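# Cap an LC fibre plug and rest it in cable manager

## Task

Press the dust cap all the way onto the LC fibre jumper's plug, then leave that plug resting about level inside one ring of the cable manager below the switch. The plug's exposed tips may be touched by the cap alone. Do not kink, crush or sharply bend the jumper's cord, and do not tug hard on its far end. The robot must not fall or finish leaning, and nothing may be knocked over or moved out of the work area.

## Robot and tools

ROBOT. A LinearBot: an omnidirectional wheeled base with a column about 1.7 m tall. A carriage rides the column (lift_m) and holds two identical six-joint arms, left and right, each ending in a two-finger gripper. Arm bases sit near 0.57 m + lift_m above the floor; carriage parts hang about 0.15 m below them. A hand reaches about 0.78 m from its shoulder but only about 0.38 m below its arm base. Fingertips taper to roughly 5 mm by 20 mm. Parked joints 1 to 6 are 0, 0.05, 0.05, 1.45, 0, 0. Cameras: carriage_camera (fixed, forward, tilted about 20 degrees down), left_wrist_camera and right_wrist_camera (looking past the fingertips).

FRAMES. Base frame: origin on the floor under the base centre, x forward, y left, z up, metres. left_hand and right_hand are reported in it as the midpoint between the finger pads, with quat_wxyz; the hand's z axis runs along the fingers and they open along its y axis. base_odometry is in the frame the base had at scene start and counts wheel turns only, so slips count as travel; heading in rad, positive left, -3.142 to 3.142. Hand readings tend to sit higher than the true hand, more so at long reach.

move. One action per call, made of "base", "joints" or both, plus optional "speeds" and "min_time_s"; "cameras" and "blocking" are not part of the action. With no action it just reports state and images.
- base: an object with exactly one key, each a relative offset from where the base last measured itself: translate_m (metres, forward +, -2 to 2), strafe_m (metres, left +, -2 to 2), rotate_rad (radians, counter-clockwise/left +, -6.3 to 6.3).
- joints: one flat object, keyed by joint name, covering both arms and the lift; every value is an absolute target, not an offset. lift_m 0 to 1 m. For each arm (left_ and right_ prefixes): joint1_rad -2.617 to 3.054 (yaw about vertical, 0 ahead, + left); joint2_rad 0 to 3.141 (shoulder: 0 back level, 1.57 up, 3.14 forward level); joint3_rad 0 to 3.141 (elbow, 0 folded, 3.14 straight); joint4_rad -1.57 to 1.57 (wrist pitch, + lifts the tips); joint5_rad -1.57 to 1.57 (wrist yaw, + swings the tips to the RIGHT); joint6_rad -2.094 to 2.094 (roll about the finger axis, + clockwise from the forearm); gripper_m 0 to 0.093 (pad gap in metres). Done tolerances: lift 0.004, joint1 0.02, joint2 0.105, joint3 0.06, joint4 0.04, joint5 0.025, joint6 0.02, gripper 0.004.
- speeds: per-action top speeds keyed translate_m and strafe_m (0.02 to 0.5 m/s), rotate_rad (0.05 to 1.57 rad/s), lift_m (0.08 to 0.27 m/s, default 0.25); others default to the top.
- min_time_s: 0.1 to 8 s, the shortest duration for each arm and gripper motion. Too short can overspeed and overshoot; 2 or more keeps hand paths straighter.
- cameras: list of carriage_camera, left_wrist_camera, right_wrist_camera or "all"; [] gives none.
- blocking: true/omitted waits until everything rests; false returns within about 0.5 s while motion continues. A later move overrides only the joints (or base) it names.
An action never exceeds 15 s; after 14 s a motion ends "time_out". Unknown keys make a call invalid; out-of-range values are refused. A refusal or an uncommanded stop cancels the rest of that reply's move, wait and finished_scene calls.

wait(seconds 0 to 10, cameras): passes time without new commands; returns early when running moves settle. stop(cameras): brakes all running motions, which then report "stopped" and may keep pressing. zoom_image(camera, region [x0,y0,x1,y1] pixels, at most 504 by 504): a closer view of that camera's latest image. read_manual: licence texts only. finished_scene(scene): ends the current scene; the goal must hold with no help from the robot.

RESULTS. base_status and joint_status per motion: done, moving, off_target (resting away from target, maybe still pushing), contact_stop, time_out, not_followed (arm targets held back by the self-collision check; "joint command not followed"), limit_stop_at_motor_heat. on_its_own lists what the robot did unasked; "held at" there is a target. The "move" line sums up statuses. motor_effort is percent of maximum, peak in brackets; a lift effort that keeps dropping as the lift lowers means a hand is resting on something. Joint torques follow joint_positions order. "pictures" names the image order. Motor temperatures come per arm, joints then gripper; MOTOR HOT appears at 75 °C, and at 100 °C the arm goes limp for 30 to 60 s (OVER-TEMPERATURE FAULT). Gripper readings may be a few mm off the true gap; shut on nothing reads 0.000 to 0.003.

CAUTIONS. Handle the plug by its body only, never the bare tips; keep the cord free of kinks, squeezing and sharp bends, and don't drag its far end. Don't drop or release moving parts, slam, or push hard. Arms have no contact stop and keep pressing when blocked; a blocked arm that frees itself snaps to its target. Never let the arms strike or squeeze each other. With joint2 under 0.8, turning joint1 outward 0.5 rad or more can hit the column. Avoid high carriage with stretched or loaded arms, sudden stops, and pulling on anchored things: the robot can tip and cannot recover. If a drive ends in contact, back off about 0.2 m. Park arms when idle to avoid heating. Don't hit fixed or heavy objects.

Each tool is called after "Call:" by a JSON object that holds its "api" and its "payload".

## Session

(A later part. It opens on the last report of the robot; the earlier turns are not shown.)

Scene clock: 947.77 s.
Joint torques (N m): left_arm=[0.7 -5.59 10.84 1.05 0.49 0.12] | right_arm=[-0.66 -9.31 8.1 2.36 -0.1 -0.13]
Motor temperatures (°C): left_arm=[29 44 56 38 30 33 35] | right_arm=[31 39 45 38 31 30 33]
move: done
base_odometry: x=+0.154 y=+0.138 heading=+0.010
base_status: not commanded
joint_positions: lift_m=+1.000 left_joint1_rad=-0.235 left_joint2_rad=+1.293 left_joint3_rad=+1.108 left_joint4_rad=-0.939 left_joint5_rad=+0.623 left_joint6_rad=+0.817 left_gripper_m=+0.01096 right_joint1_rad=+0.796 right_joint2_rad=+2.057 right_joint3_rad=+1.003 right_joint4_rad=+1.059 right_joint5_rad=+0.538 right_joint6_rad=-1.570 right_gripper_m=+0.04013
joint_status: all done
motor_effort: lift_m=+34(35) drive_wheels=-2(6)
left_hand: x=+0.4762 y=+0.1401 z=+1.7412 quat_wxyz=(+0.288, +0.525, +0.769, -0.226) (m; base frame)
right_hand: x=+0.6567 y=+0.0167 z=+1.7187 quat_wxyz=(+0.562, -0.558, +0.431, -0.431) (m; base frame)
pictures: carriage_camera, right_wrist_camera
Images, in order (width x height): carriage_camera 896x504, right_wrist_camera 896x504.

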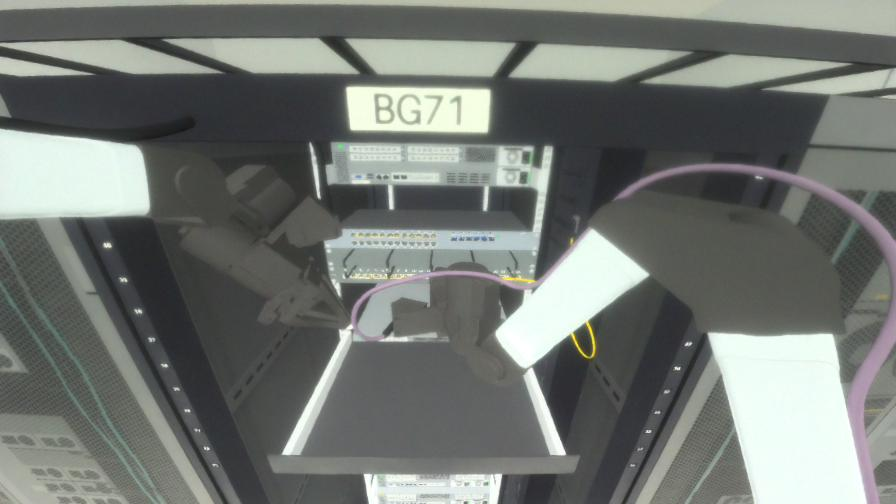

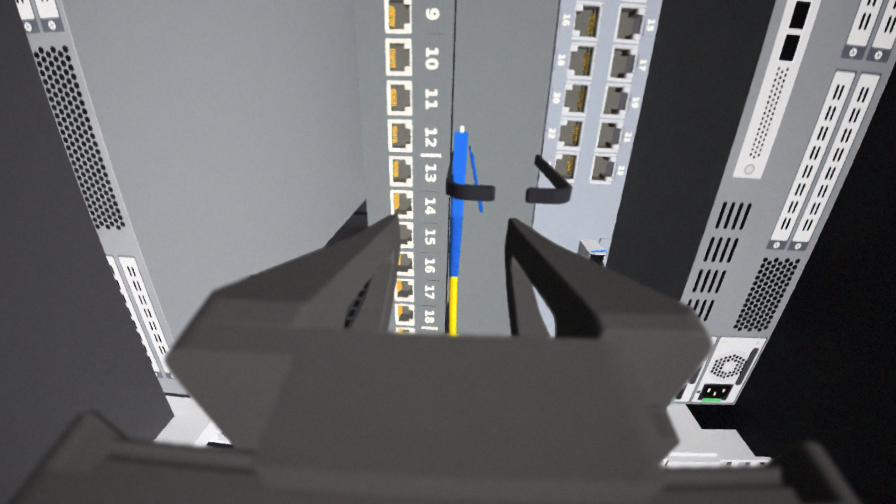

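Call:
{"api": "move", "payload": {"joints": {"right_gripper_m": 0.01}, "min_time_s": 1.0, "cameras": ["right_wrist_camera"]}}

Call:
{"api": "zoom_image", "payload": {"camera": "right_wrist_camera", "region": [360, 110, 560, 290]}}

Scene clock: 964.73 s.
Joint torques (N m): left_arm=[0.69 -5.59 10.86 1.04 0.48 0.11] | right_arm=[-0.65 -9.29 8.12 2.37 -0.1 -0.12]
Motor temperatures (°C): left_arm=[29 44 57 38 30 33 35] | right_arm=[31 41 44 41 31 30 33]
move: done
base_odometry: x=+0.154 y=+0.138 heading=+0.010
base_status: not commanded
joint_positions: lift_m=+1.000 left_joint1_rad=-0.235 left_joint2_rad=+1.293 left_joint3_rad=+1.108 left_joint4_rad=-0.939 left_joint5_rad=+0.623 left_joint6_rad=+0.817 left_gripper_m=+0.01096 right_joint1_rad=+0.796 right_joint2_rad=+2.057 right_joint3_rad=+1.003 right_joint4_rad=+1.059 right_joint5_rad=+0.538 right_joint6_rad=-1.571 right_gripper_m=+0.01014
joint_status: all done
motor_effort: lift_m=+34(35) drive_wheels=-2(5)
left_hand: x=+0.4762 y=+0.1401 z=+1.7412 quat_wxyz=(+0.288, +0.525, +0.769, -0.226) (m; base frame)
right_hand: x=+0.6567 y=+0.0167 z=+1.7186 quat_wxyz=(+0.562, -0.559, +0.431, -0.432) (m; base frame)
pictures: right_wrist_camera
Images, in order (width x height): right_wrist_camera 896x504.

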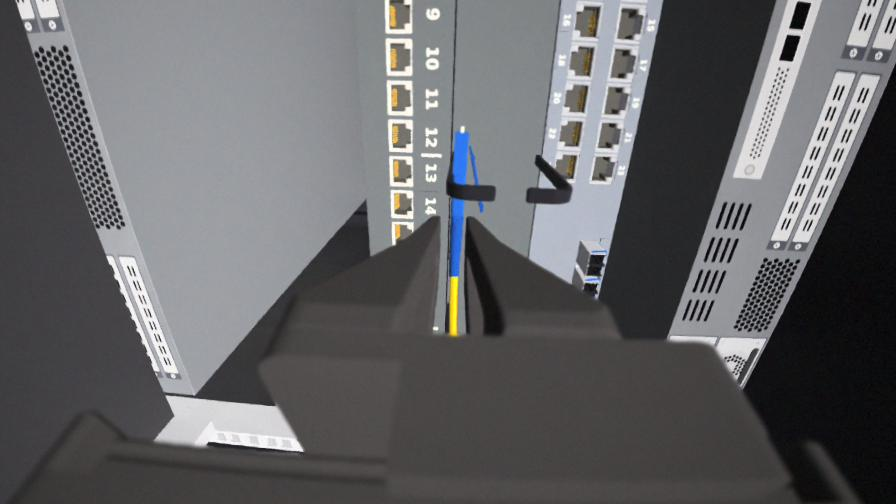

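Scaled by 2.520 from the camera's 896x504 image, which has a finer 1280x720 frame.

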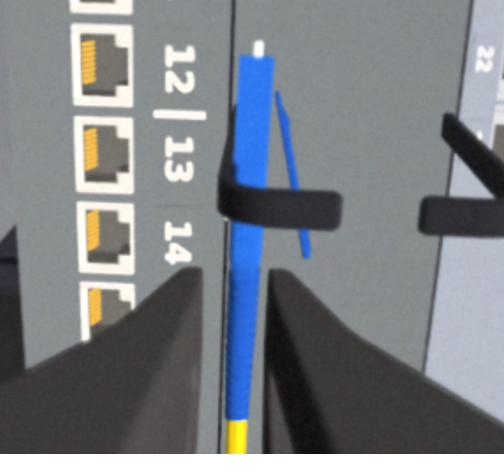

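Call:
{"api": "move", "payload": {"joints": {"right_gripper_m": 0.0045}, "min_time_s": 1.0, "cameras": ["right_wrist_camera"]}}

Call:
{"api": "zoom_image", "payload": {"camera": "right_wrist_camera", "region": [360, 110, 560, 290]}}

Scene clock: 972.10 s.
Joint torques (N m): left_arm=[0.7 -5.59 10.88 1.04 0.48 0.12] | right_arm=[-0.66 -9.29 8.09 2.37 -0.1 -0.13]
Motor temperatures (°C): left_arm=[29 44 57 38 30 33 35] | right_arm=[31 41 44 41 31 30 33]
move: done
base_odometry: x=+0.154 y=+0.138 heading=+0.010
base_status: not commanded
joint_positions: lift_m=+1.000 left_joint1_rad=-0.235 left_joint2_rad=+1.293 left_joint3_rad=+1.108 left_joint4_rad=-0.939 left_joint5_rad=+0.623 left_joint6_rad=+0.817 left_gripper_m=+0.01096 right_joint1_rad=+0.796 right_joint2_rad=+2.057 right_joint3_rad=+1.003 right_joint4_rad=+1.059 right_joint5_rad=+0.538 right_joint6_rad=-1.571 right_gripper_m=+0.00463
joint_status: all done
motor_effort: lift_m=+34(35) drive_wheels=-2(7)
left_hand: x=+0.4762 y=+0.1401 z=+1.7412 quat_wxyz=(+0.288, +0.525, +0.769, -0.226) (m; base frame)
right_hand: x=+0.6567 y=+0.0167 z=+1.7186 quat_wxyz=(+0.562, -0.559, +0.431, -0.432) (m; base frame)
pictures: right_wrist_camera
Images, in order (width x height): right_wrist_camera 896x504.

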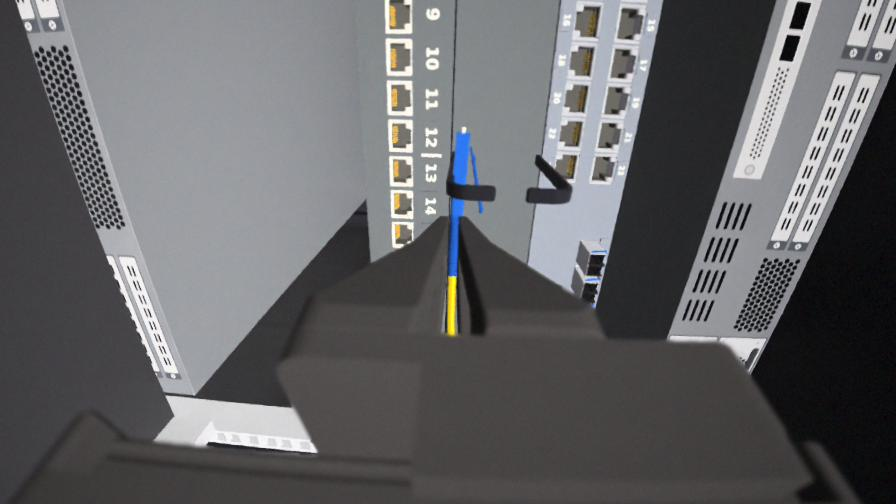

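Scaled by 2.520 from the camera's 896x504 image, which has a finer 1280x720 frame.

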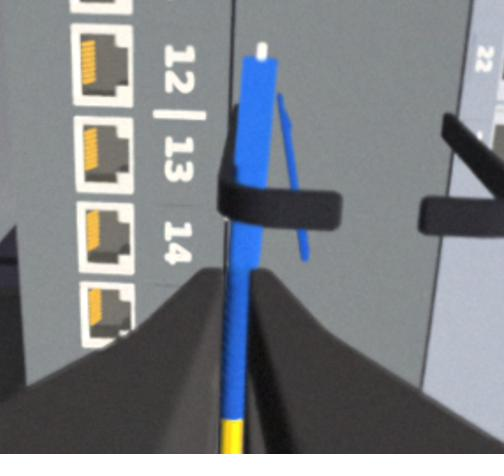

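Call:
{"api": "move", "payload": {"joints": {"right_gripper_m": 0.002}, "min_time_s": 1.0, "cameras": ["right_wrist_camera"]}}

Call:
{"api": "zoom_image", "payload": {"camera": "right_wrist_camera", "region": [360, 110, 560, 290]}}

Scene clock: 978.77 s.
Joint torques (N m): left_arm=[0.7 -5.6 10.85 1.05 0.49 0.12] | right_arm=[-0.68 -9.31 8.12 2.37 -0.1 -0.13]
Motor temperatures (°C): left_arm=[29 43 57 38 30 33 35] | right_arm=[31 42 44 42 31 30 33]
move: done
base_odometry: x=+0.154 y=+0.138 heading=+0.010
base_status: not commanded
joint_positions: lift_m=+1.000 left_joint1_rad=-0.235 left_joint2_rad=+1.293 left_joint3_rad=+1.108 left_joint4_rad=-0.939 left_joint5_rad=+0.623 left_joint6_rad=+0.817 left_gripper_m=+0.01096 right_joint1_rad=+0.796 right_joint2_rad=+2.057 right_joint3_rad=+1.003 right_joint4_rad=+1.059 right_joint5_rad=+0.537 right_joint6_rad=-1.571 right_gripper_m=+0.00214
joint_status: all done
motor_effort: lift_m=+34(35) drive_wheels=-3(5)
left_hand: x=+0.4762 y=+0.1401 z=+1.7412 quat_wxyz=(+0.288, +0.525, +0.769, -0.226) (m; base frame)
right_hand: x=+0.6567 y=+0.0167 z=+1.7186 quat_wxyz=(+0.562, -0.559, +0.431, -0.431) (m; base frame)
pictures: right_wrist_camera
Images, in order (width x height): right_wrist_camera 896x504.

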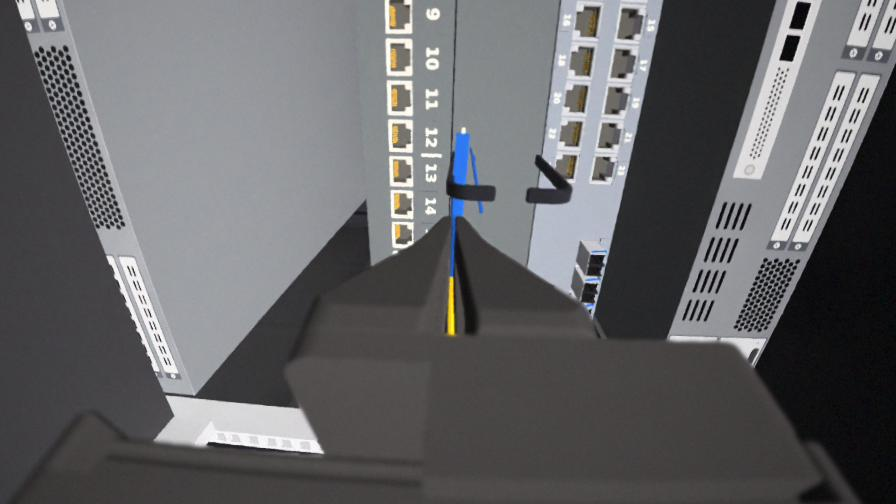

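Scaled by 2.520 from the camera's 896x504 image, which has a finer 1280x720 frame.

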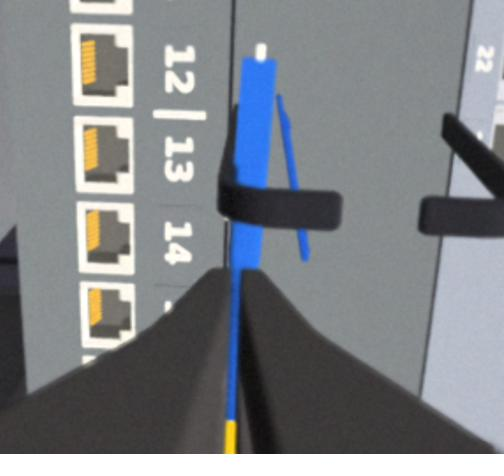

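Call:
{"api": "move", "payload": {"joints": {"right_gripper_m": 0.025}, "min_time_s": 0.6}}

Call:
{"api": "move", "payload": {"joints": {"right_joint1_rad": 0.771, "right_joint2_rad": 2.087, "right_joint3_rad": 1.049, "right_joint4_rad": 1.028, "right_joint5_rad": 0.509, "right_joint6_rad": -1.581}, "min_time_s": 1.0, "cameras": ["right_wrist_camera"]}}

Call:
{"api": "zoom_image", "payload": {"camera": "right_wrist_camera", "region": [360, 110, 560, 290]}}

Scene clock: 999.70 s.
Joint torques (N m): left_arm=[0.68 -5.6 10.86 1.05 0.49 0.12] | right_arm=[-0.66 -9.29 8.13 2.37 -0.1 -0.13]
Motor temperatures (°C): left_arm=[29 43 58 37 30 33 35] | right_arm=[31 42 44 44 31 30 33]
move: done
base_odometry: x=+0.154 y=+0.138 heading=+0.010
base_status: not commanded
joint_positions: lift_m=+1.000 left_joint1_rad=-0.235 left_joint2_rad=+1.293 left_joint3_rad=+1.108 left_joint4_rad=-0.939 left_joint5_rad=+0.623 left_joint6_rad=+0.817 left_gripper_m=+0.01096 right_joint1_rad=+0.796 right_joint2_rad=+2.057 right_joint3_rad=+1.003 right_joint4_rad=+1.059 right_joint5_rad=+0.537 right_joint6_rad=-1.571 right_gripper_m=+0.02486
joint_status: all done
motor_effort: lift_m=+34(35) drive_wheels=-1(6)
left_hand: x=+0.4762 y=+0.1401 z=+1.7412 quat_wxyz=(+0.288, +0.525, +0.769, -0.226) (m; base frame)
right_hand: x=+0.6567 y=+0.0167 z=+1.7186 quat_wxyz=(+0.562, -0.559, +0.431, -0.431) (m; base frame)
pictures: none

Scene clock: 1001.00 s.
Joint torques (N m): left_arm=[0.69 -5.6 10.86 1.05 0.48 0.12] | right_arm=[-0.65 -9.43 8.18 2.37 -0.1 -0.13]
Motor temperatures (°C): left_arm=[29 43 58 37 30 33 35] | right_arm=[31 42 44 44 31 30 33]
move: done
base_odometry: x=+0.154 y=+0.138 heading=+0.010
base_status: not commanded
joint_positions: lift_m=+1.000 left_joint1_rad=-0.235 left_joint2_rad=+1.293 left_joint3_rad=+1.108 left_joint4_rad=-0.939 left_joint5_rad=+0.623 left_joint6_rad=+0.817 left_gripper_m=+0.01096 right_joint1_rad=+0.777 right_joint2_rad=+2.067 right_joint3_rad=+1.026 right_joint4_rad=+1.046 right_joint5_rad=+0.519 right_joint6_rad=-1.571 right_gripper_m=+0.02486
joint_status: all done
motor_effort: lift_m=+34(35) drive_wheels=-4(4)
left_hand: x=+0.4762 y=+0.1401 z=+1.7412 quat_wxyz=(+0.288, +0.525, +0.769, -0.226) (m; base frame)
right_hand: x=+0.6655 y=+0.0145 z=+1.7201 quat_wxyz=(+0.562, -0.558, +0.431, -0.432) (m; base frame)
pictures: right_wrist_camera
Images, in order (width x height): right_wrist_camera 896x504.

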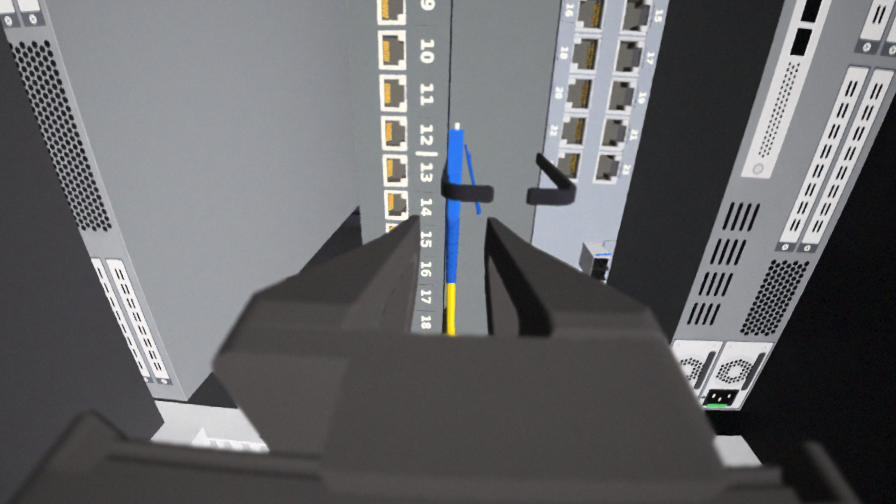

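Scaled by 2.520 from the camera's 896x504 image, which has a finer 1280x720 frame.

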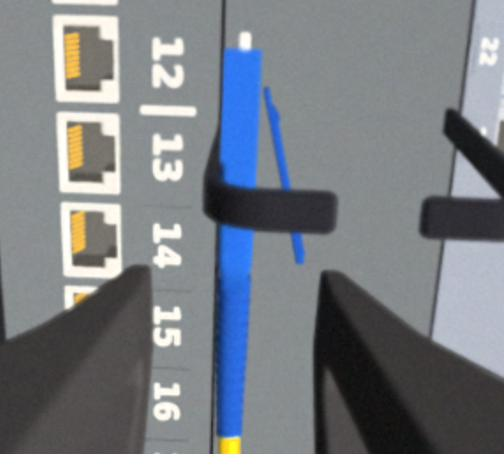

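Call:
{"api": "move", "payload": {"joints": {"right_gripper_m": 0.006}, "min_time_s": 0.8}}

Call:
{"api": "move", "payload": {"joints": {"right_gripper_m": 0.003}, "min_time_s": 0.8, "cameras": ["right_wrist_camera"]}}

Call:
{"api": "zoom_image", "payload": {"camera": "right_wrist_camera", "region": [400, 170, 500, 290]}}

Scene clock: 1007.80 s.
Joint torques (N m): left_arm=[0.72 -5.6 10.86 1.05 0.49 0.12] | right_arm=[-0.64 -9.42 8.17 2.37 -0.1 -0.12]
Motor temperatures (°C): left_arm=[29 43 58 37 30 33 35] | right_arm=[31 43 45 43 31 30 33]
move: done
base_odometry: x=+0.154 y=+0.138 heading=+0.010
base_status: not commanded
joint_positions: lift_m=+1.000 left_joint1_rad=-0.235 left_joint2_rad=+1.293 left_joint3_rad=+1.108 left_joint4_rad=-0.939 left_joint5_rad=+0.623 left_joint6_rad=+0.817 left_gripper_m=+0.01096 right_joint1_rad=+0.777 right_joint2_rad=+2.067 right_joint3_rad=+1.026 right_joint4_rad=+1.046 right_joint5_rad=+0.519 right_joint6_rad=-1.571 right_gripper_m=+0.00614
joint_status: all done
motor_effort: lift_m=+34(35) drive_wheels=-2(7)
left_hand: x=+0.4762 y=+0.1401 z=+1.7412 quat_wxyz=(+0.288, +0.525, +0.769, -0.226) (m; base frame)
right_hand: x=+0.6655 y=+0.0146 z=+1.7200 quat_wxyz=(+0.562, -0.558, +0.431, -0.432) (m; base frame)
pictures: none

Scene clock: 1008.90 s.
Joint torques (N m): left_arm=[0.69 -5.59 10.89 1.04 0.48 0.12] | right_arm=[-0.64 -9.43 8.21 2.38 -0.1 -0.12]
Motor temperatures (°C): left_arm=[29 43 58 37 30 33 35] | right_arm=[31 43 45 43 31 30 33]
move: done
base_odometry: x=+0.154 y=+0.138 heading=+0.010
base_status: not commanded
joint_positions: lift_m=+1.000 left_joint1_rad=-0.235 left_joint2_rad=+1.293 left_joint3_rad=+1.108 left_joint4_rad=-0.939 left_joint5_rad=+0.623 left_joint6_rad=+0.817 left_gripper_m=+0.01096 right_joint1_rad=+0.777 right_joint2_rad=+2.067 right_joint3_rad=+1.026 right_joint4_rad=+1.046 right_joint5_rad=+0.519 right_joint6_rad=-1.571 right_gripper_m=+0.00382
joint_status: all done
motor_effort: lift_m=+34(35) drive_wheels=-3(5)
left_hand: x=+0.4762 y=+0.1401 z=+1.7412 quat_wxyz=(+0.288, +0.525, +0.769, -0.226) (m; base frame)
right_hand: x=+0.6655 y=+0.0146 z=+1.7200 quat_wxyz=(+0.562, -0.558, +0.431, -0.432) (m; base frame)
pictures: right_wrist_camera
Images, in order (width x height): right_wrist_camera 896x504.

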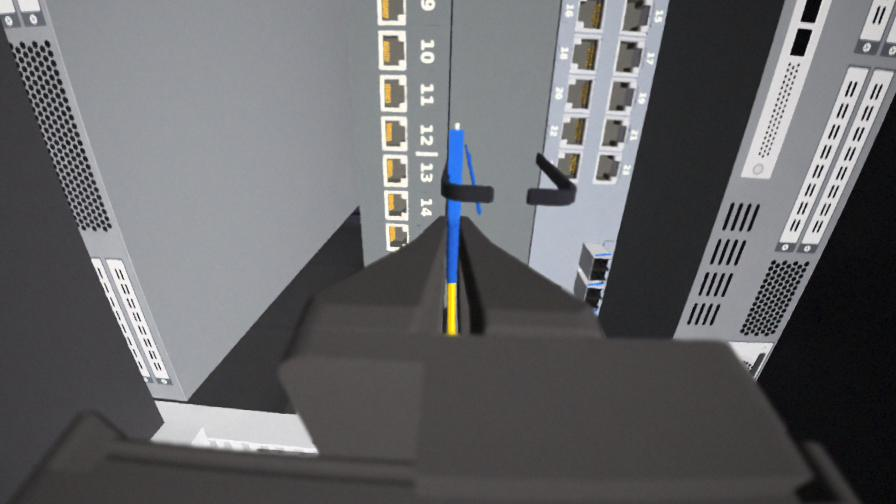

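Scaled by 4.200 from the camera's 896x504 image, which has a finer 1280x720 frame.

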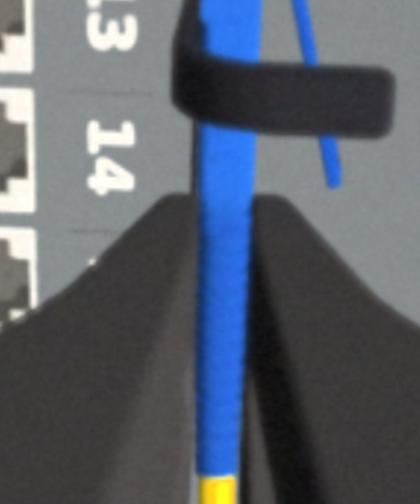

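Call:
{"api": "move", "payload": {"joints": {"right_gripper_m": 0.0005}, "min_time_s": 0.8, "cameras": ["right_wrist_camera"]}}

Call:
{"api": "zoom_image", "payload": {"camera": "right_wrist_camera", "region": [400, 110, 500, 290]}}

Scene clock: 1016.23 s.
Joint torques (N m): left_arm=[0.69 -5.61 10.85 1.04 0.48 0.12] | right_arm=[-0.64 -9.43 8.2 2.38 -0.1 -0.13]
Motor temperatures (°C): left_arm=[29 43 58 37 30 33 35] | right_arm=[31 43 45 43 31 30 33]
move: done
base_odometry: x=+0.154 y=+0.138 heading=+0.010
base_status: not commanded
joint_positions: lift_m=+1.000 left_joint1_rad=-0.235 left_joint2_rad=+1.293 left_joint3_rad=+1.108 left_joint4_rad=-0.939 left_joint5_rad=+0.623 left_joint6_rad=+0.817 left_gripper_m=+0.01096 right_joint1_rad=+0.777 right_joint2_rad=+2.067 right_joint3_rad=+1.026 right_joint4_rad=+1.046 right_joint5_rad=+0.519 right_joint6_rad=-1.571 right_gripper_m=+0.00382
joint_status: all done
motor_effort: lift_m=+34(35) drive_wheels=-3(5)
left_hand: x=+0.4762 y=+0.1401 z=+1.7412 quat_wxyz=(+0.288, +0.525, +0.769, -0.226) (m; base frame)
right_hand: x=+0.6655 y=+0.0146 z=+1.7200 quat_wxyz=(+0.562, -0.558, +0.431, -0.432) (m; base frame)
pictures: right_wrist_camera
Images, in order (width x height): right_wrist_camera 896x504.

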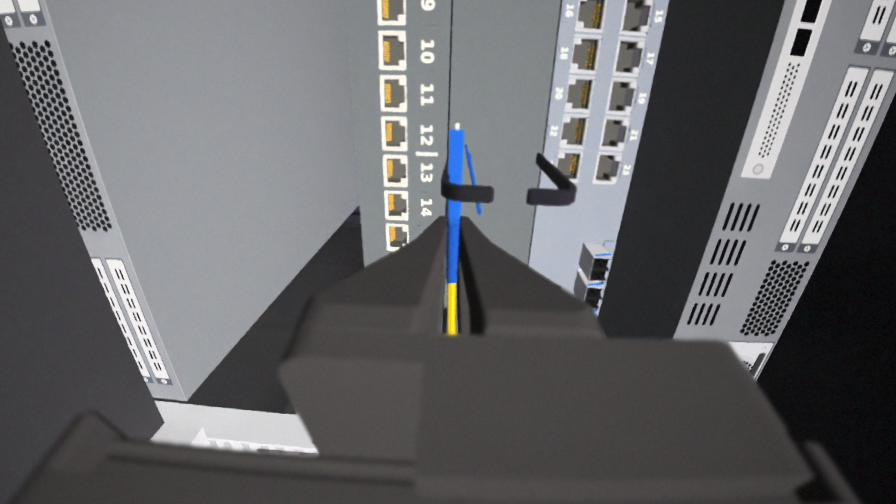

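Scaled by 2.800 from the camera's 896x504 image, which has a finer 1280x720 frame.

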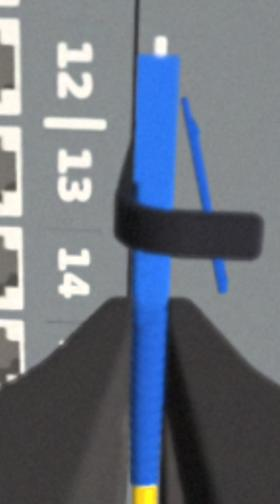

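Call:
{"api": "move", "payload": {"joints": {"right_joint1_rad": 0.744, "right_joint2_rad": 2.0475, "right_joint3_rad": 1.0034, "right_joint4_rad": 1.034, "right_joint5_rad": 0.482, "right_joint6_rad": -1.581}, "min_time_s": 1.5, "cameras": ["right_wrist_camera", "carriage_camera"]}}

Call:
{"api": "zoom_image", "payload": {"camera": "right_wrist_camera", "region": [360, 90, 560, 340]}}

Call:
{"api": "zoom_image", "payload": {"camera": "carriage_camera", "region": [330, 220, 630, 400]}}

Scene clock: 1032.40 s.
Joint torques (N m): left_arm=[0.68 -5.6 10.85 1.04 0.48 0.12] | right_arm=[-0.77 -13.08 4.63 2.37 -0.06 -0.12]
Motor temperatures (°C): left_arm=[29 43 59 37 30 33 35] | right_arm=[31 44 46 43 31 30 34]
move: done
base_odometry: x=+0.154 y=+0.138 heading=+0.010
base_status: not commanded
joint_positions: lift_m=+1.000 left_joint1_rad=-0.235 left_joint2_rad=+1.293 left_joint3_rad=+1.108 left_joint4_rad=-0.939 left_joint5_rad=+0.623 left_joint6_rad=+0.817 left_gripper_m=+0.01096 right_joint1_rad=+0.751 right_joint2_rad=+2.067 right_joint3_rad=+1.021 right_joint4_rad=+1.053 right_joint5_rad=+0.488 right_joint6_rad=-1.571 right_gripper_m=+0.00382
joint_status: all done
motor_effort: lift_m=+34(35) drive_wheels=-5(6)
left_hand: x=+0.4762 y=+0.1401 z=+1.7412 quat_wxyz=(+0.288, +0.525, +0.769, -0.226) (m; base frame)
right_hand: x=+0.6714 y=+0.0077 z=+1.7196 quat_wxyz=(+0.564, -0.559, +0.429, -0.430) (m; base frame)
pictures: carriage_camera, right_wrist_camera
Images, in order (width x height): carriage_camera 896x504, right_wrist_camera 896x504.

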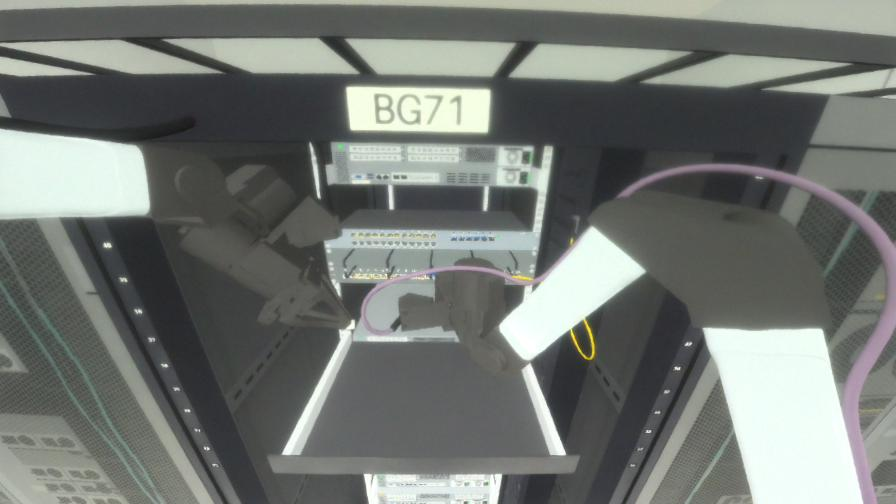

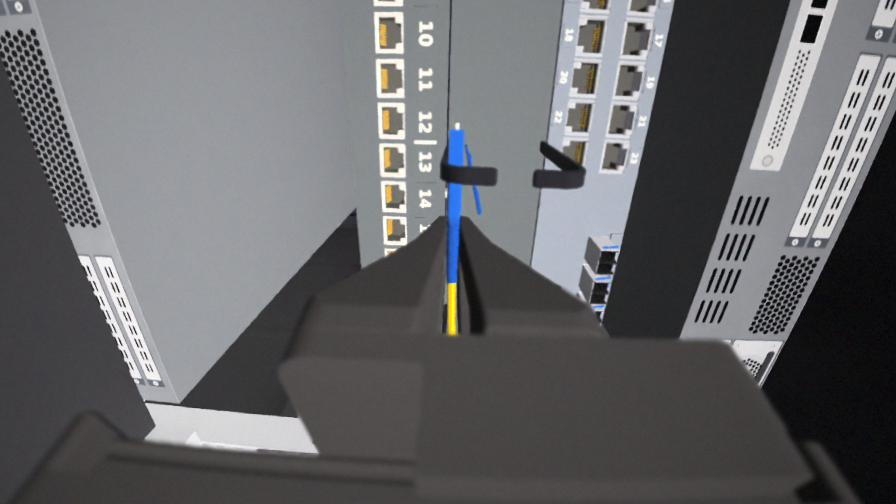

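Scaled by 2.016 from the camera's 896x504 image, which has a finer 1280x720 frame.

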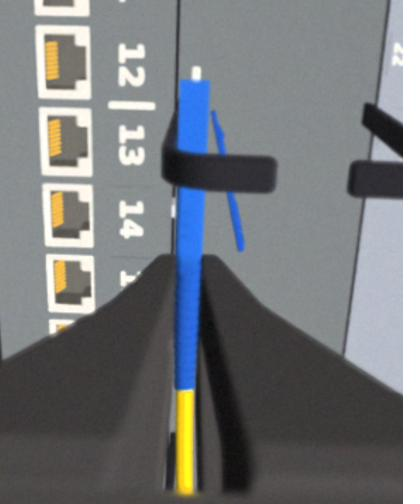

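Scaled by 1.680 from the camera's 896x504 image, which has a finer 1280x720 frame.

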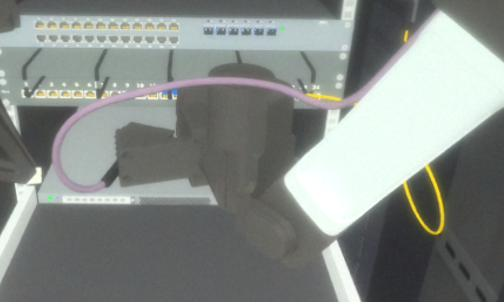

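Call:
{"api": "move", "payload": {"joints": {"right_joint1_rad": 0.722, "right_joint2_rad": 1.968, "right_joint3_rad": 0.899, "right_joint4_rad": 1.051, "right_joint5_rad": 0.463, "right_joint6_rad": -1.581}, "min_time_s": 1.5, "cameras": ["right_wrist_camera", "carriage_camera"]}}

Call:
{"api": "zoom_image", "payload": {"camera": "right_wrist_camera", "region": [360, 90, 560, 340]}}

Call:
{"api": "zoom_image", "payload": {"camera": "carriage_camera", "region": [330, 220, 630, 400]}}

Scene clock: 1045.63 s.
Joint torques (N m): left_arm=[0.68 -5.6 10.84 1.05 0.48 0.11] | right_arm=[-0.65 -13.03 4.77 2.47 -0.08 -0.12]
Motor temperatures (°C): left_arm=[29 43 59 37 30 33 36] | right_arm=[31 47 45 44 31 30 34]
move: done
base_odometry: x=+0.154 y=+0.138 heading=+0.010
base_status: not commanded
joint_positions: lift_m=+1.000 left_joint1_rad=-0.235 left_joint2_rad=+1.293 left_joint3_rad=+1.108 left_joint4_rad=-0.939 left_joint5_rad=+0.623 left_joint6_rad=+0.817 left_gripper_m=+0.01096 right_joint1_rad=+0.728 right_joint2_rad=+1.995 right_joint3_rad=+0.914 right_joint4_rad=+1.063 right_joint5_rad=+0.471 right_joint6_rad=-1.571 right_gripper_m=+0.00382
joint_status: all done
motor_effort: lift_m=+35(35) drive_wheels=-2(6)
left_hand: x=+0.4762 y=+0.1401 z=+1.7412 quat_wxyz=(+0.288, +0.525, +0.769, -0.226) (m; base frame)
right_hand: x=+0.6603 y=-0.0159 z=+1.7160 quat_wxyz=(+0.553, -0.566, +0.433, -0.431) (m; base frame)
pictures: carriage_camera, right_wrist_camera
Images, in order (width x height): carriage_camera 896x504, right_wrist_camera 896x504.

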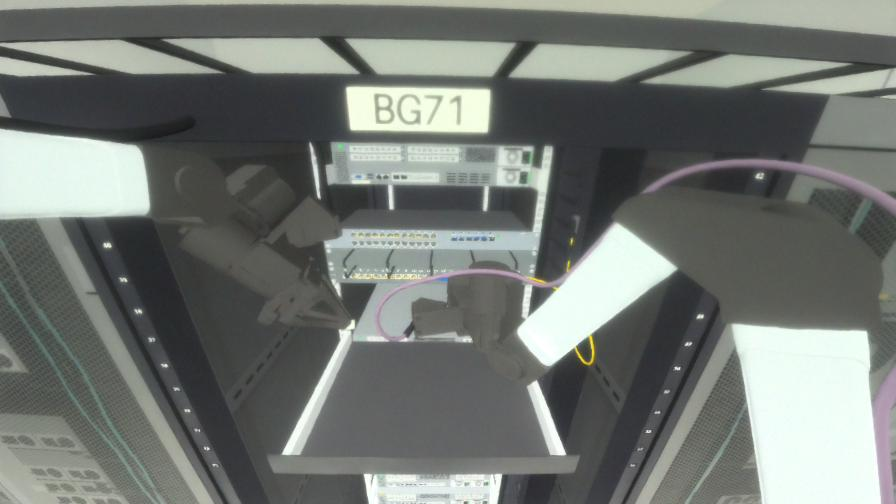

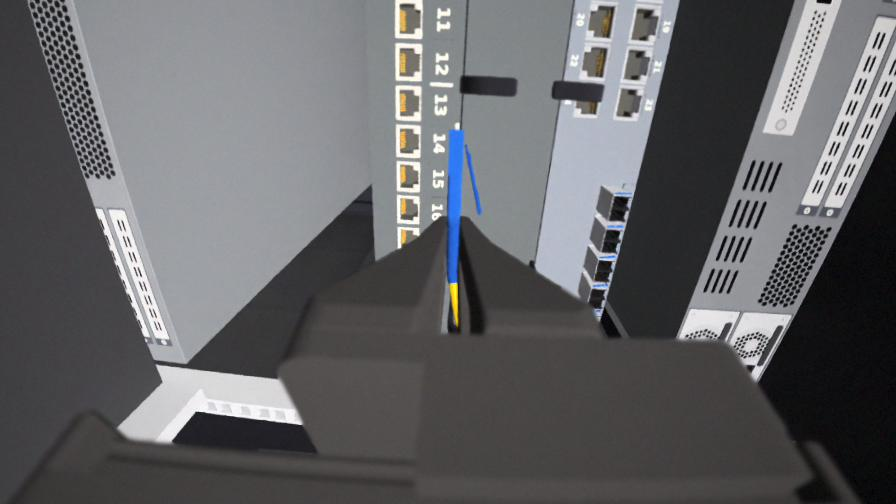

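Scaled by 2.016 from the camera's 896x504 image, which has a finer 1280x720 frame.

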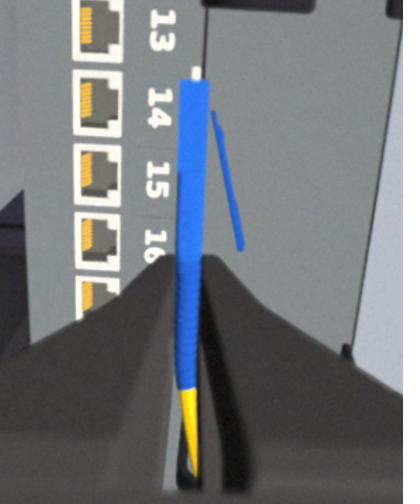

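Scaled by 1.680 from the camera's 896x504 image, which has a finer 1280x720 frame.

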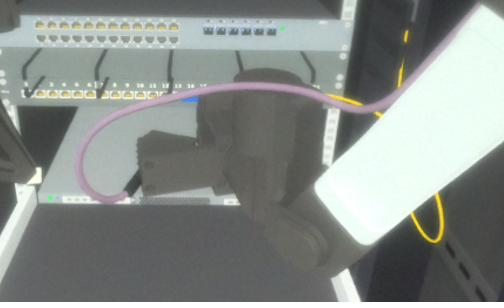

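Call:
{"api": "move", "payload": {"joints": {"right_joint1_rad": 0.558, "right_joint2_rad": 1.871, "right_joint3_rad": 0.782, "right_joint4_rad": 1.085, "right_joint5_rad": -0.106, "right_joint6_rad": -1.581}, "min_time_s": 2.0, "cameras": ["right_wrist_camera", "carriage_camera"]}}

Call:
{"api": "zoom_image", "payload": {"camera": "carriage_camera", "region": [380, 230, 580, 350]}}

Scene clock: 1073.77 s.
Joint torques (N m): left_arm=[0.68 -5.59 10.86 1.04 0.49 0.12] | right_arm=[-0.43 -11.9 4.68 2.64 -0.16 -0.12]
Motor temperatures (°C): left_arm=[29 43 60 37 30 33 36] | right_arm=[31 49 43 47 31 30 34]
move: done
base_odometry: x=+0.154 y=+0.138 heading=+0.010
base_status: not commanded
joint_positions: lift_m=+1.000 left_joint1_rad=-0.235 left_joint2_rad=+1.293 left_joint3_rad=+1.108 left_joint4_rad=-0.939 left_joint5_rad=+0.623 left_joint6_rad=+0.817 left_gripper_m=+0.01096 right_joint1_rad=+0.562 right_joint2_rad=+1.897 right_joint3_rad=+0.797 right_joint4_rad=+1.085 right_joint5_rad=-0.090 right_joint6_rad=-1.571 right_gripper_m=+0.00382
joint_status: all done
motor_effort: lift_m=+34(35) drive_wheels=-3(6)
left_hand: x=+0.4762 y=+0.1401 z=+1.7412 quat_wxyz=(+0.288, +0.525, +0.769, -0.226) (m; base frame)
right_hand: x=+0.6440 y=-0.0186 z=+1.7230 quat_wxyz=(+0.629, -0.638, +0.316, -0.311) (m; base frame)
pictures: carriage_camera, right_wrist_camera
Images, in order (width x height): carriage_camera 896x504, right_wrist_camera 896x504.

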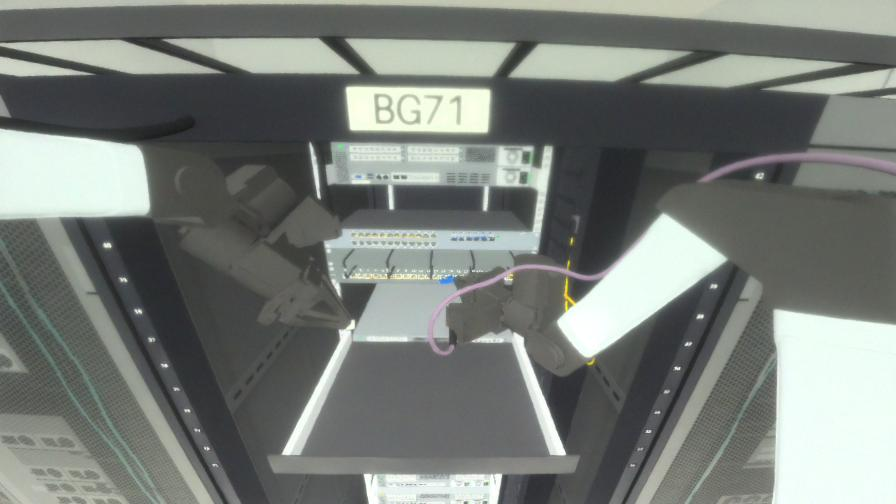

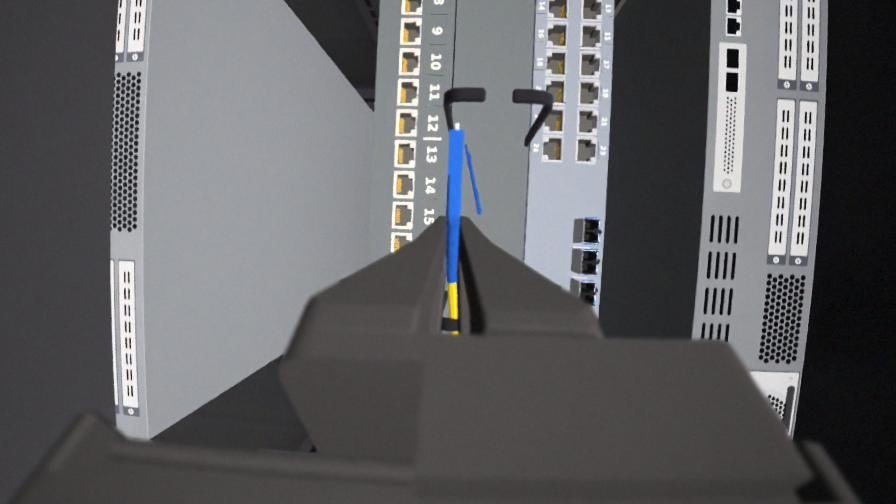

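Scaled by 2.520 from the camera's 896x504 image, which has a finer 1280x720 frame.

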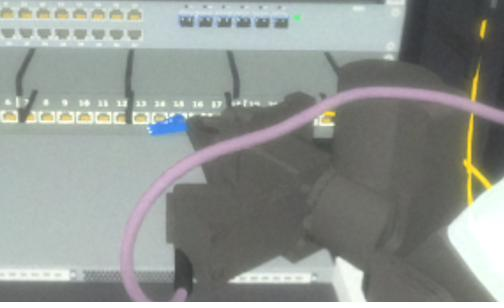

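Call:
{"api": "move", "payload": {"joints": {"right_joint1_rad": 0.473, "right_joint2_rad": 1.93, "right_joint3_rad": 0.855, "right_joint4_rad": 1.078, "right_joint5_rad": -0.628, "right_joint6_rad": -1.581}, "min_time_s": 2.5, "cameras": ["all"]}}

Call:
{"api": "zoom_image", "payload": {"camera": "carriage_camera", "region": [360, 230, 600, 374]}}

Call:
{"api": "zoom_image", "payload": {"camera": "right_wrist_camera", "region": [400, 90, 540, 340]}}

Scene clock: 1087.17 s.
Joint torques (N m): left_arm=[0.7 -5.61 10.86 1.04 0.49 0.12] | right_arm=[-0.61 -7.95 7.84 2.32 -0.12 -0.12]
Motor temperatures (°C): left_arm=[29 43 60 36 30 33 36] | right_arm=[31 47 43 48 31 30 35]
move: done
base_odometry: x=+0.154 y=+0.138 heading=+0.010
base_status: not commanded
joint_positions: lift_m=+1.000 left_joint1_rad=-0.235 left_joint2_rad=+1.293 left_joint3_rad=+1.108 left_joint4_rad=-0.939 left_joint5_rad=+0.623 left_joint6_rad=+0.817 left_gripper_m=+0.01096 right_joint1_rad=+0.478 right_joint2_rad=+1.913 right_joint3_rad=+0.833 right_joint4_rad=+1.086 right_joint5_rad=-0.616 right_joint6_rad=-1.571 right_gripper_m=+0.00382
joint_status: all done
motor_effort: lift_m=+34(35) drive_wheels=+0(7)
left_hand: x=+0.4762 y=+0.1401 z=+1.7412 quat_wxyz=(+0.288, +0.525, +0.769, -0.226) (m; base frame)
right_hand: x=+0.6066 y=+0.0092 z=+1.7299 quat_wxyz=(+0.689, -0.686, +0.165, -0.169) (m; base frame)
pictures: carriage_camera, left_wrist_camera, right_wrist_camera
Images, in order (width x height): carriage_camera 896x504, left_wrist_camera 896x504, right_wrist_camera 896x504.

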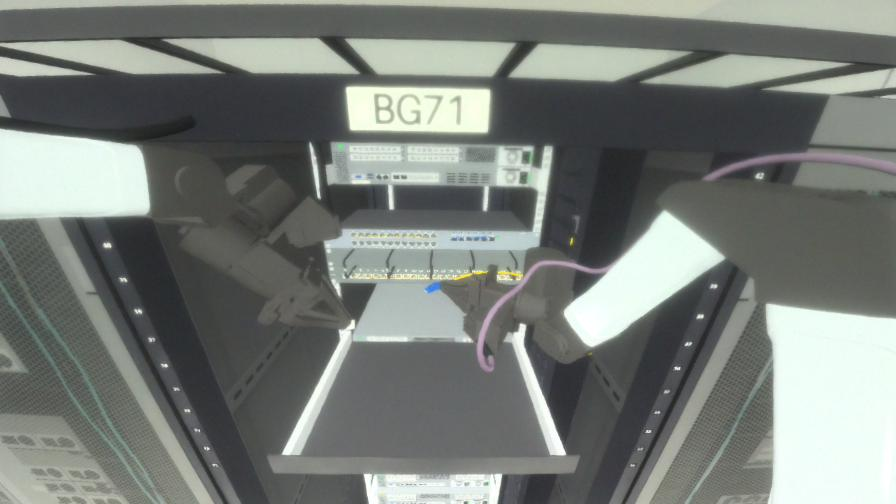

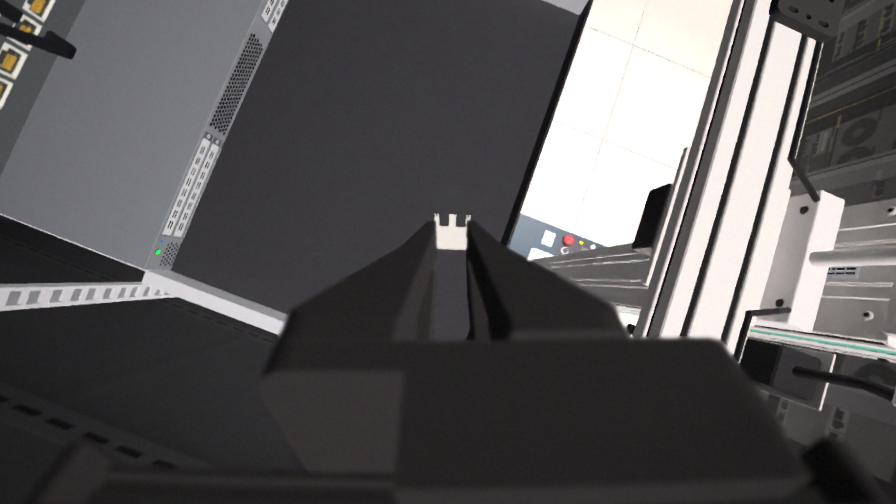

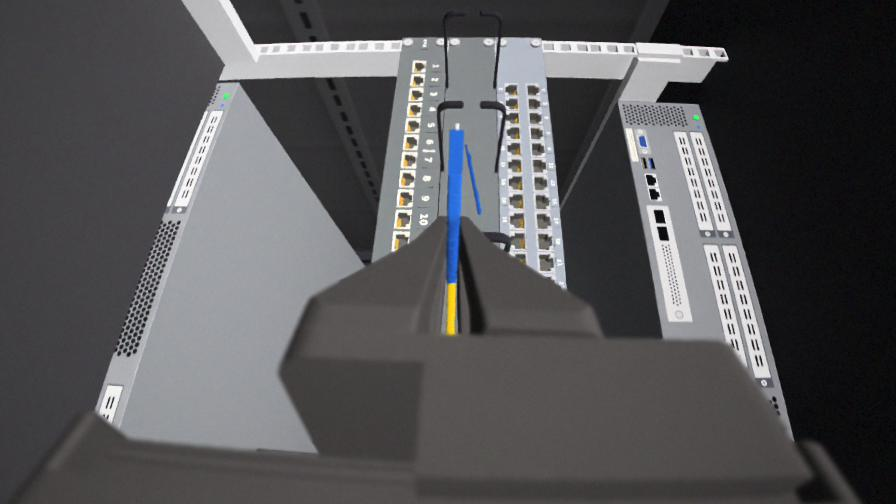

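Scaled by 2.100 from the camera's 896x504 image, which has a finer 1280x720 frame.

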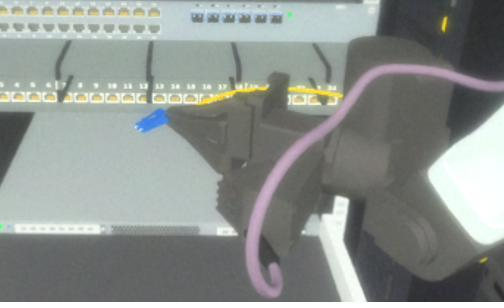

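Scaled by 2.016 from the camera's 896x504 image, which has a finer 1280x720 frame.

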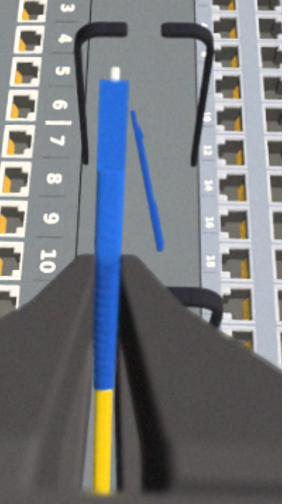

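Call:
{"api": "move", "payload": {"joints": {"left_joint1_rad": -0.456, "left_joint2_rad": 1.465, "left_joint3_rad": 1.229, "left_joint4_rad": -0.56, "left_joint5_rad": 0.334, "left_joint6_rad": 0.346}, "min_time_s": 2.0, "cameras": ["all"]}}

Call:
{"api": "zoom_image", "payload": {"camera": "left_wrist_camera", "region": [380, 60, 580, 290]}}

Scene clock: 1117.50 s.
Joint torques (N m): left_arm=[-0.58 -4.75 11.59 1.8 0.1 -0.1] | right_arm=[-0.62 -7.97 7.84 2.32 -0.12 -0.12]
Motor temperatures (°C): left_arm=[29 43 61 36 30 33 36] | right_arm=[31 44 45 48 31 30 35]
move: done
base_odometry: x=+0.154 y=+0.138 heading=+0.010
base_status: not commanded
joint_positions: lift_m=+1.000 left_joint1_rad=-0.448 left_joint2_rad=+1.453 left_joint3_rad=+1.189 left_joint4_rad=-0.576 left_joint5_rad=+0.348 left_joint6_rad=+0.358 left_gripper_m=+0.01096 right_joint1_rad=+0.478 right_joint2_rad=+1.913 right_joint3_rad=+0.833 right_joint4_rad=+1.086 right_joint5_rad=-0.618 right_joint6_rad=-1.571 right_gripper_m=+0.00382
joint_status: all done
motor_effort: lift_m=+34(35) drive_wheels=+1(6)
left_hand: x=+0.5498 y=+0.0803 z=+1.7470 quat_wxyz=(+0.344, +0.418, +0.822, -0.177) (m; base frame)
right_hand: x=+0.6063 y=+0.0094 z=+1.7299 quat_wxyz=(+0.689, -0.686, +0.164, -0.168) (m; base frame)
pictures: carriage_camera, left_wrist_camera, right_wrist_camera
Images, in order (width x height): carriage_camera 896x504, left_wrist_camera 896x504, right_wrist_camera 896x504.

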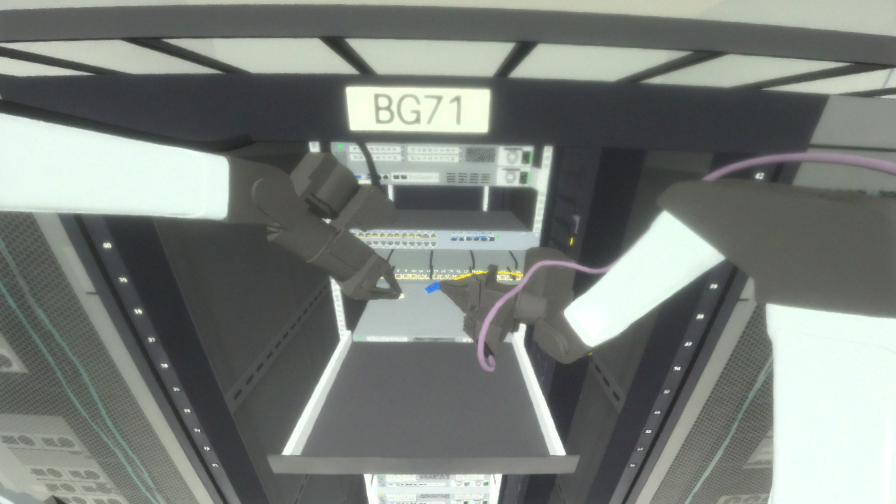

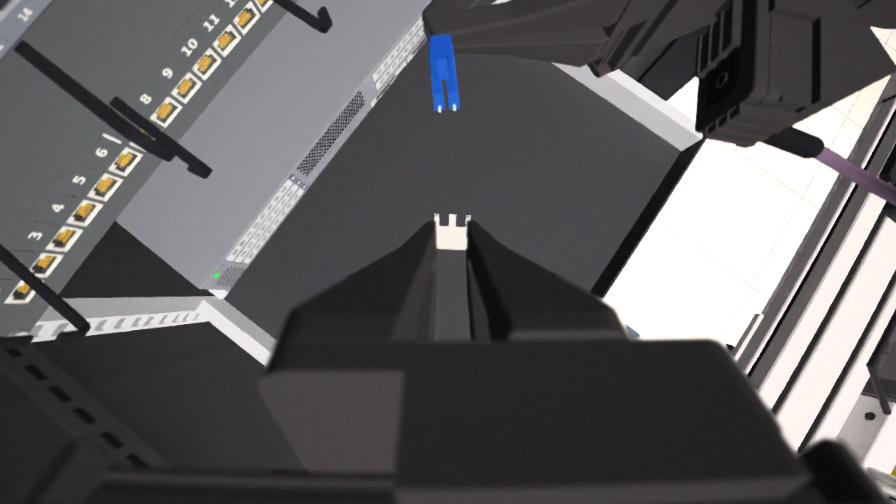

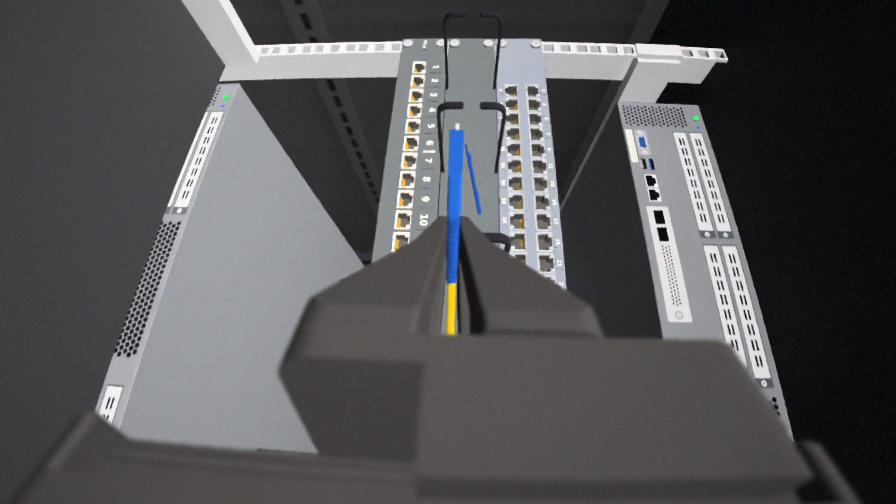

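Scaled by 2.191 from the camera's 896x504 image, which has a finer 1280x720 frame.

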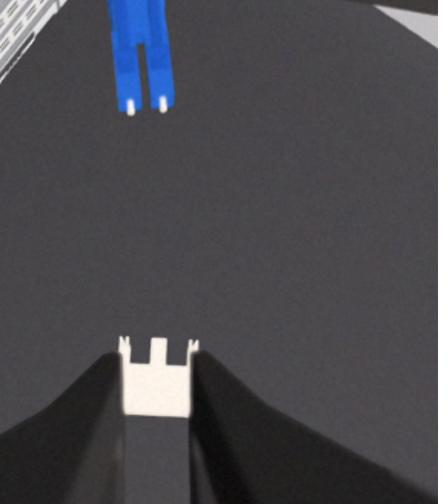

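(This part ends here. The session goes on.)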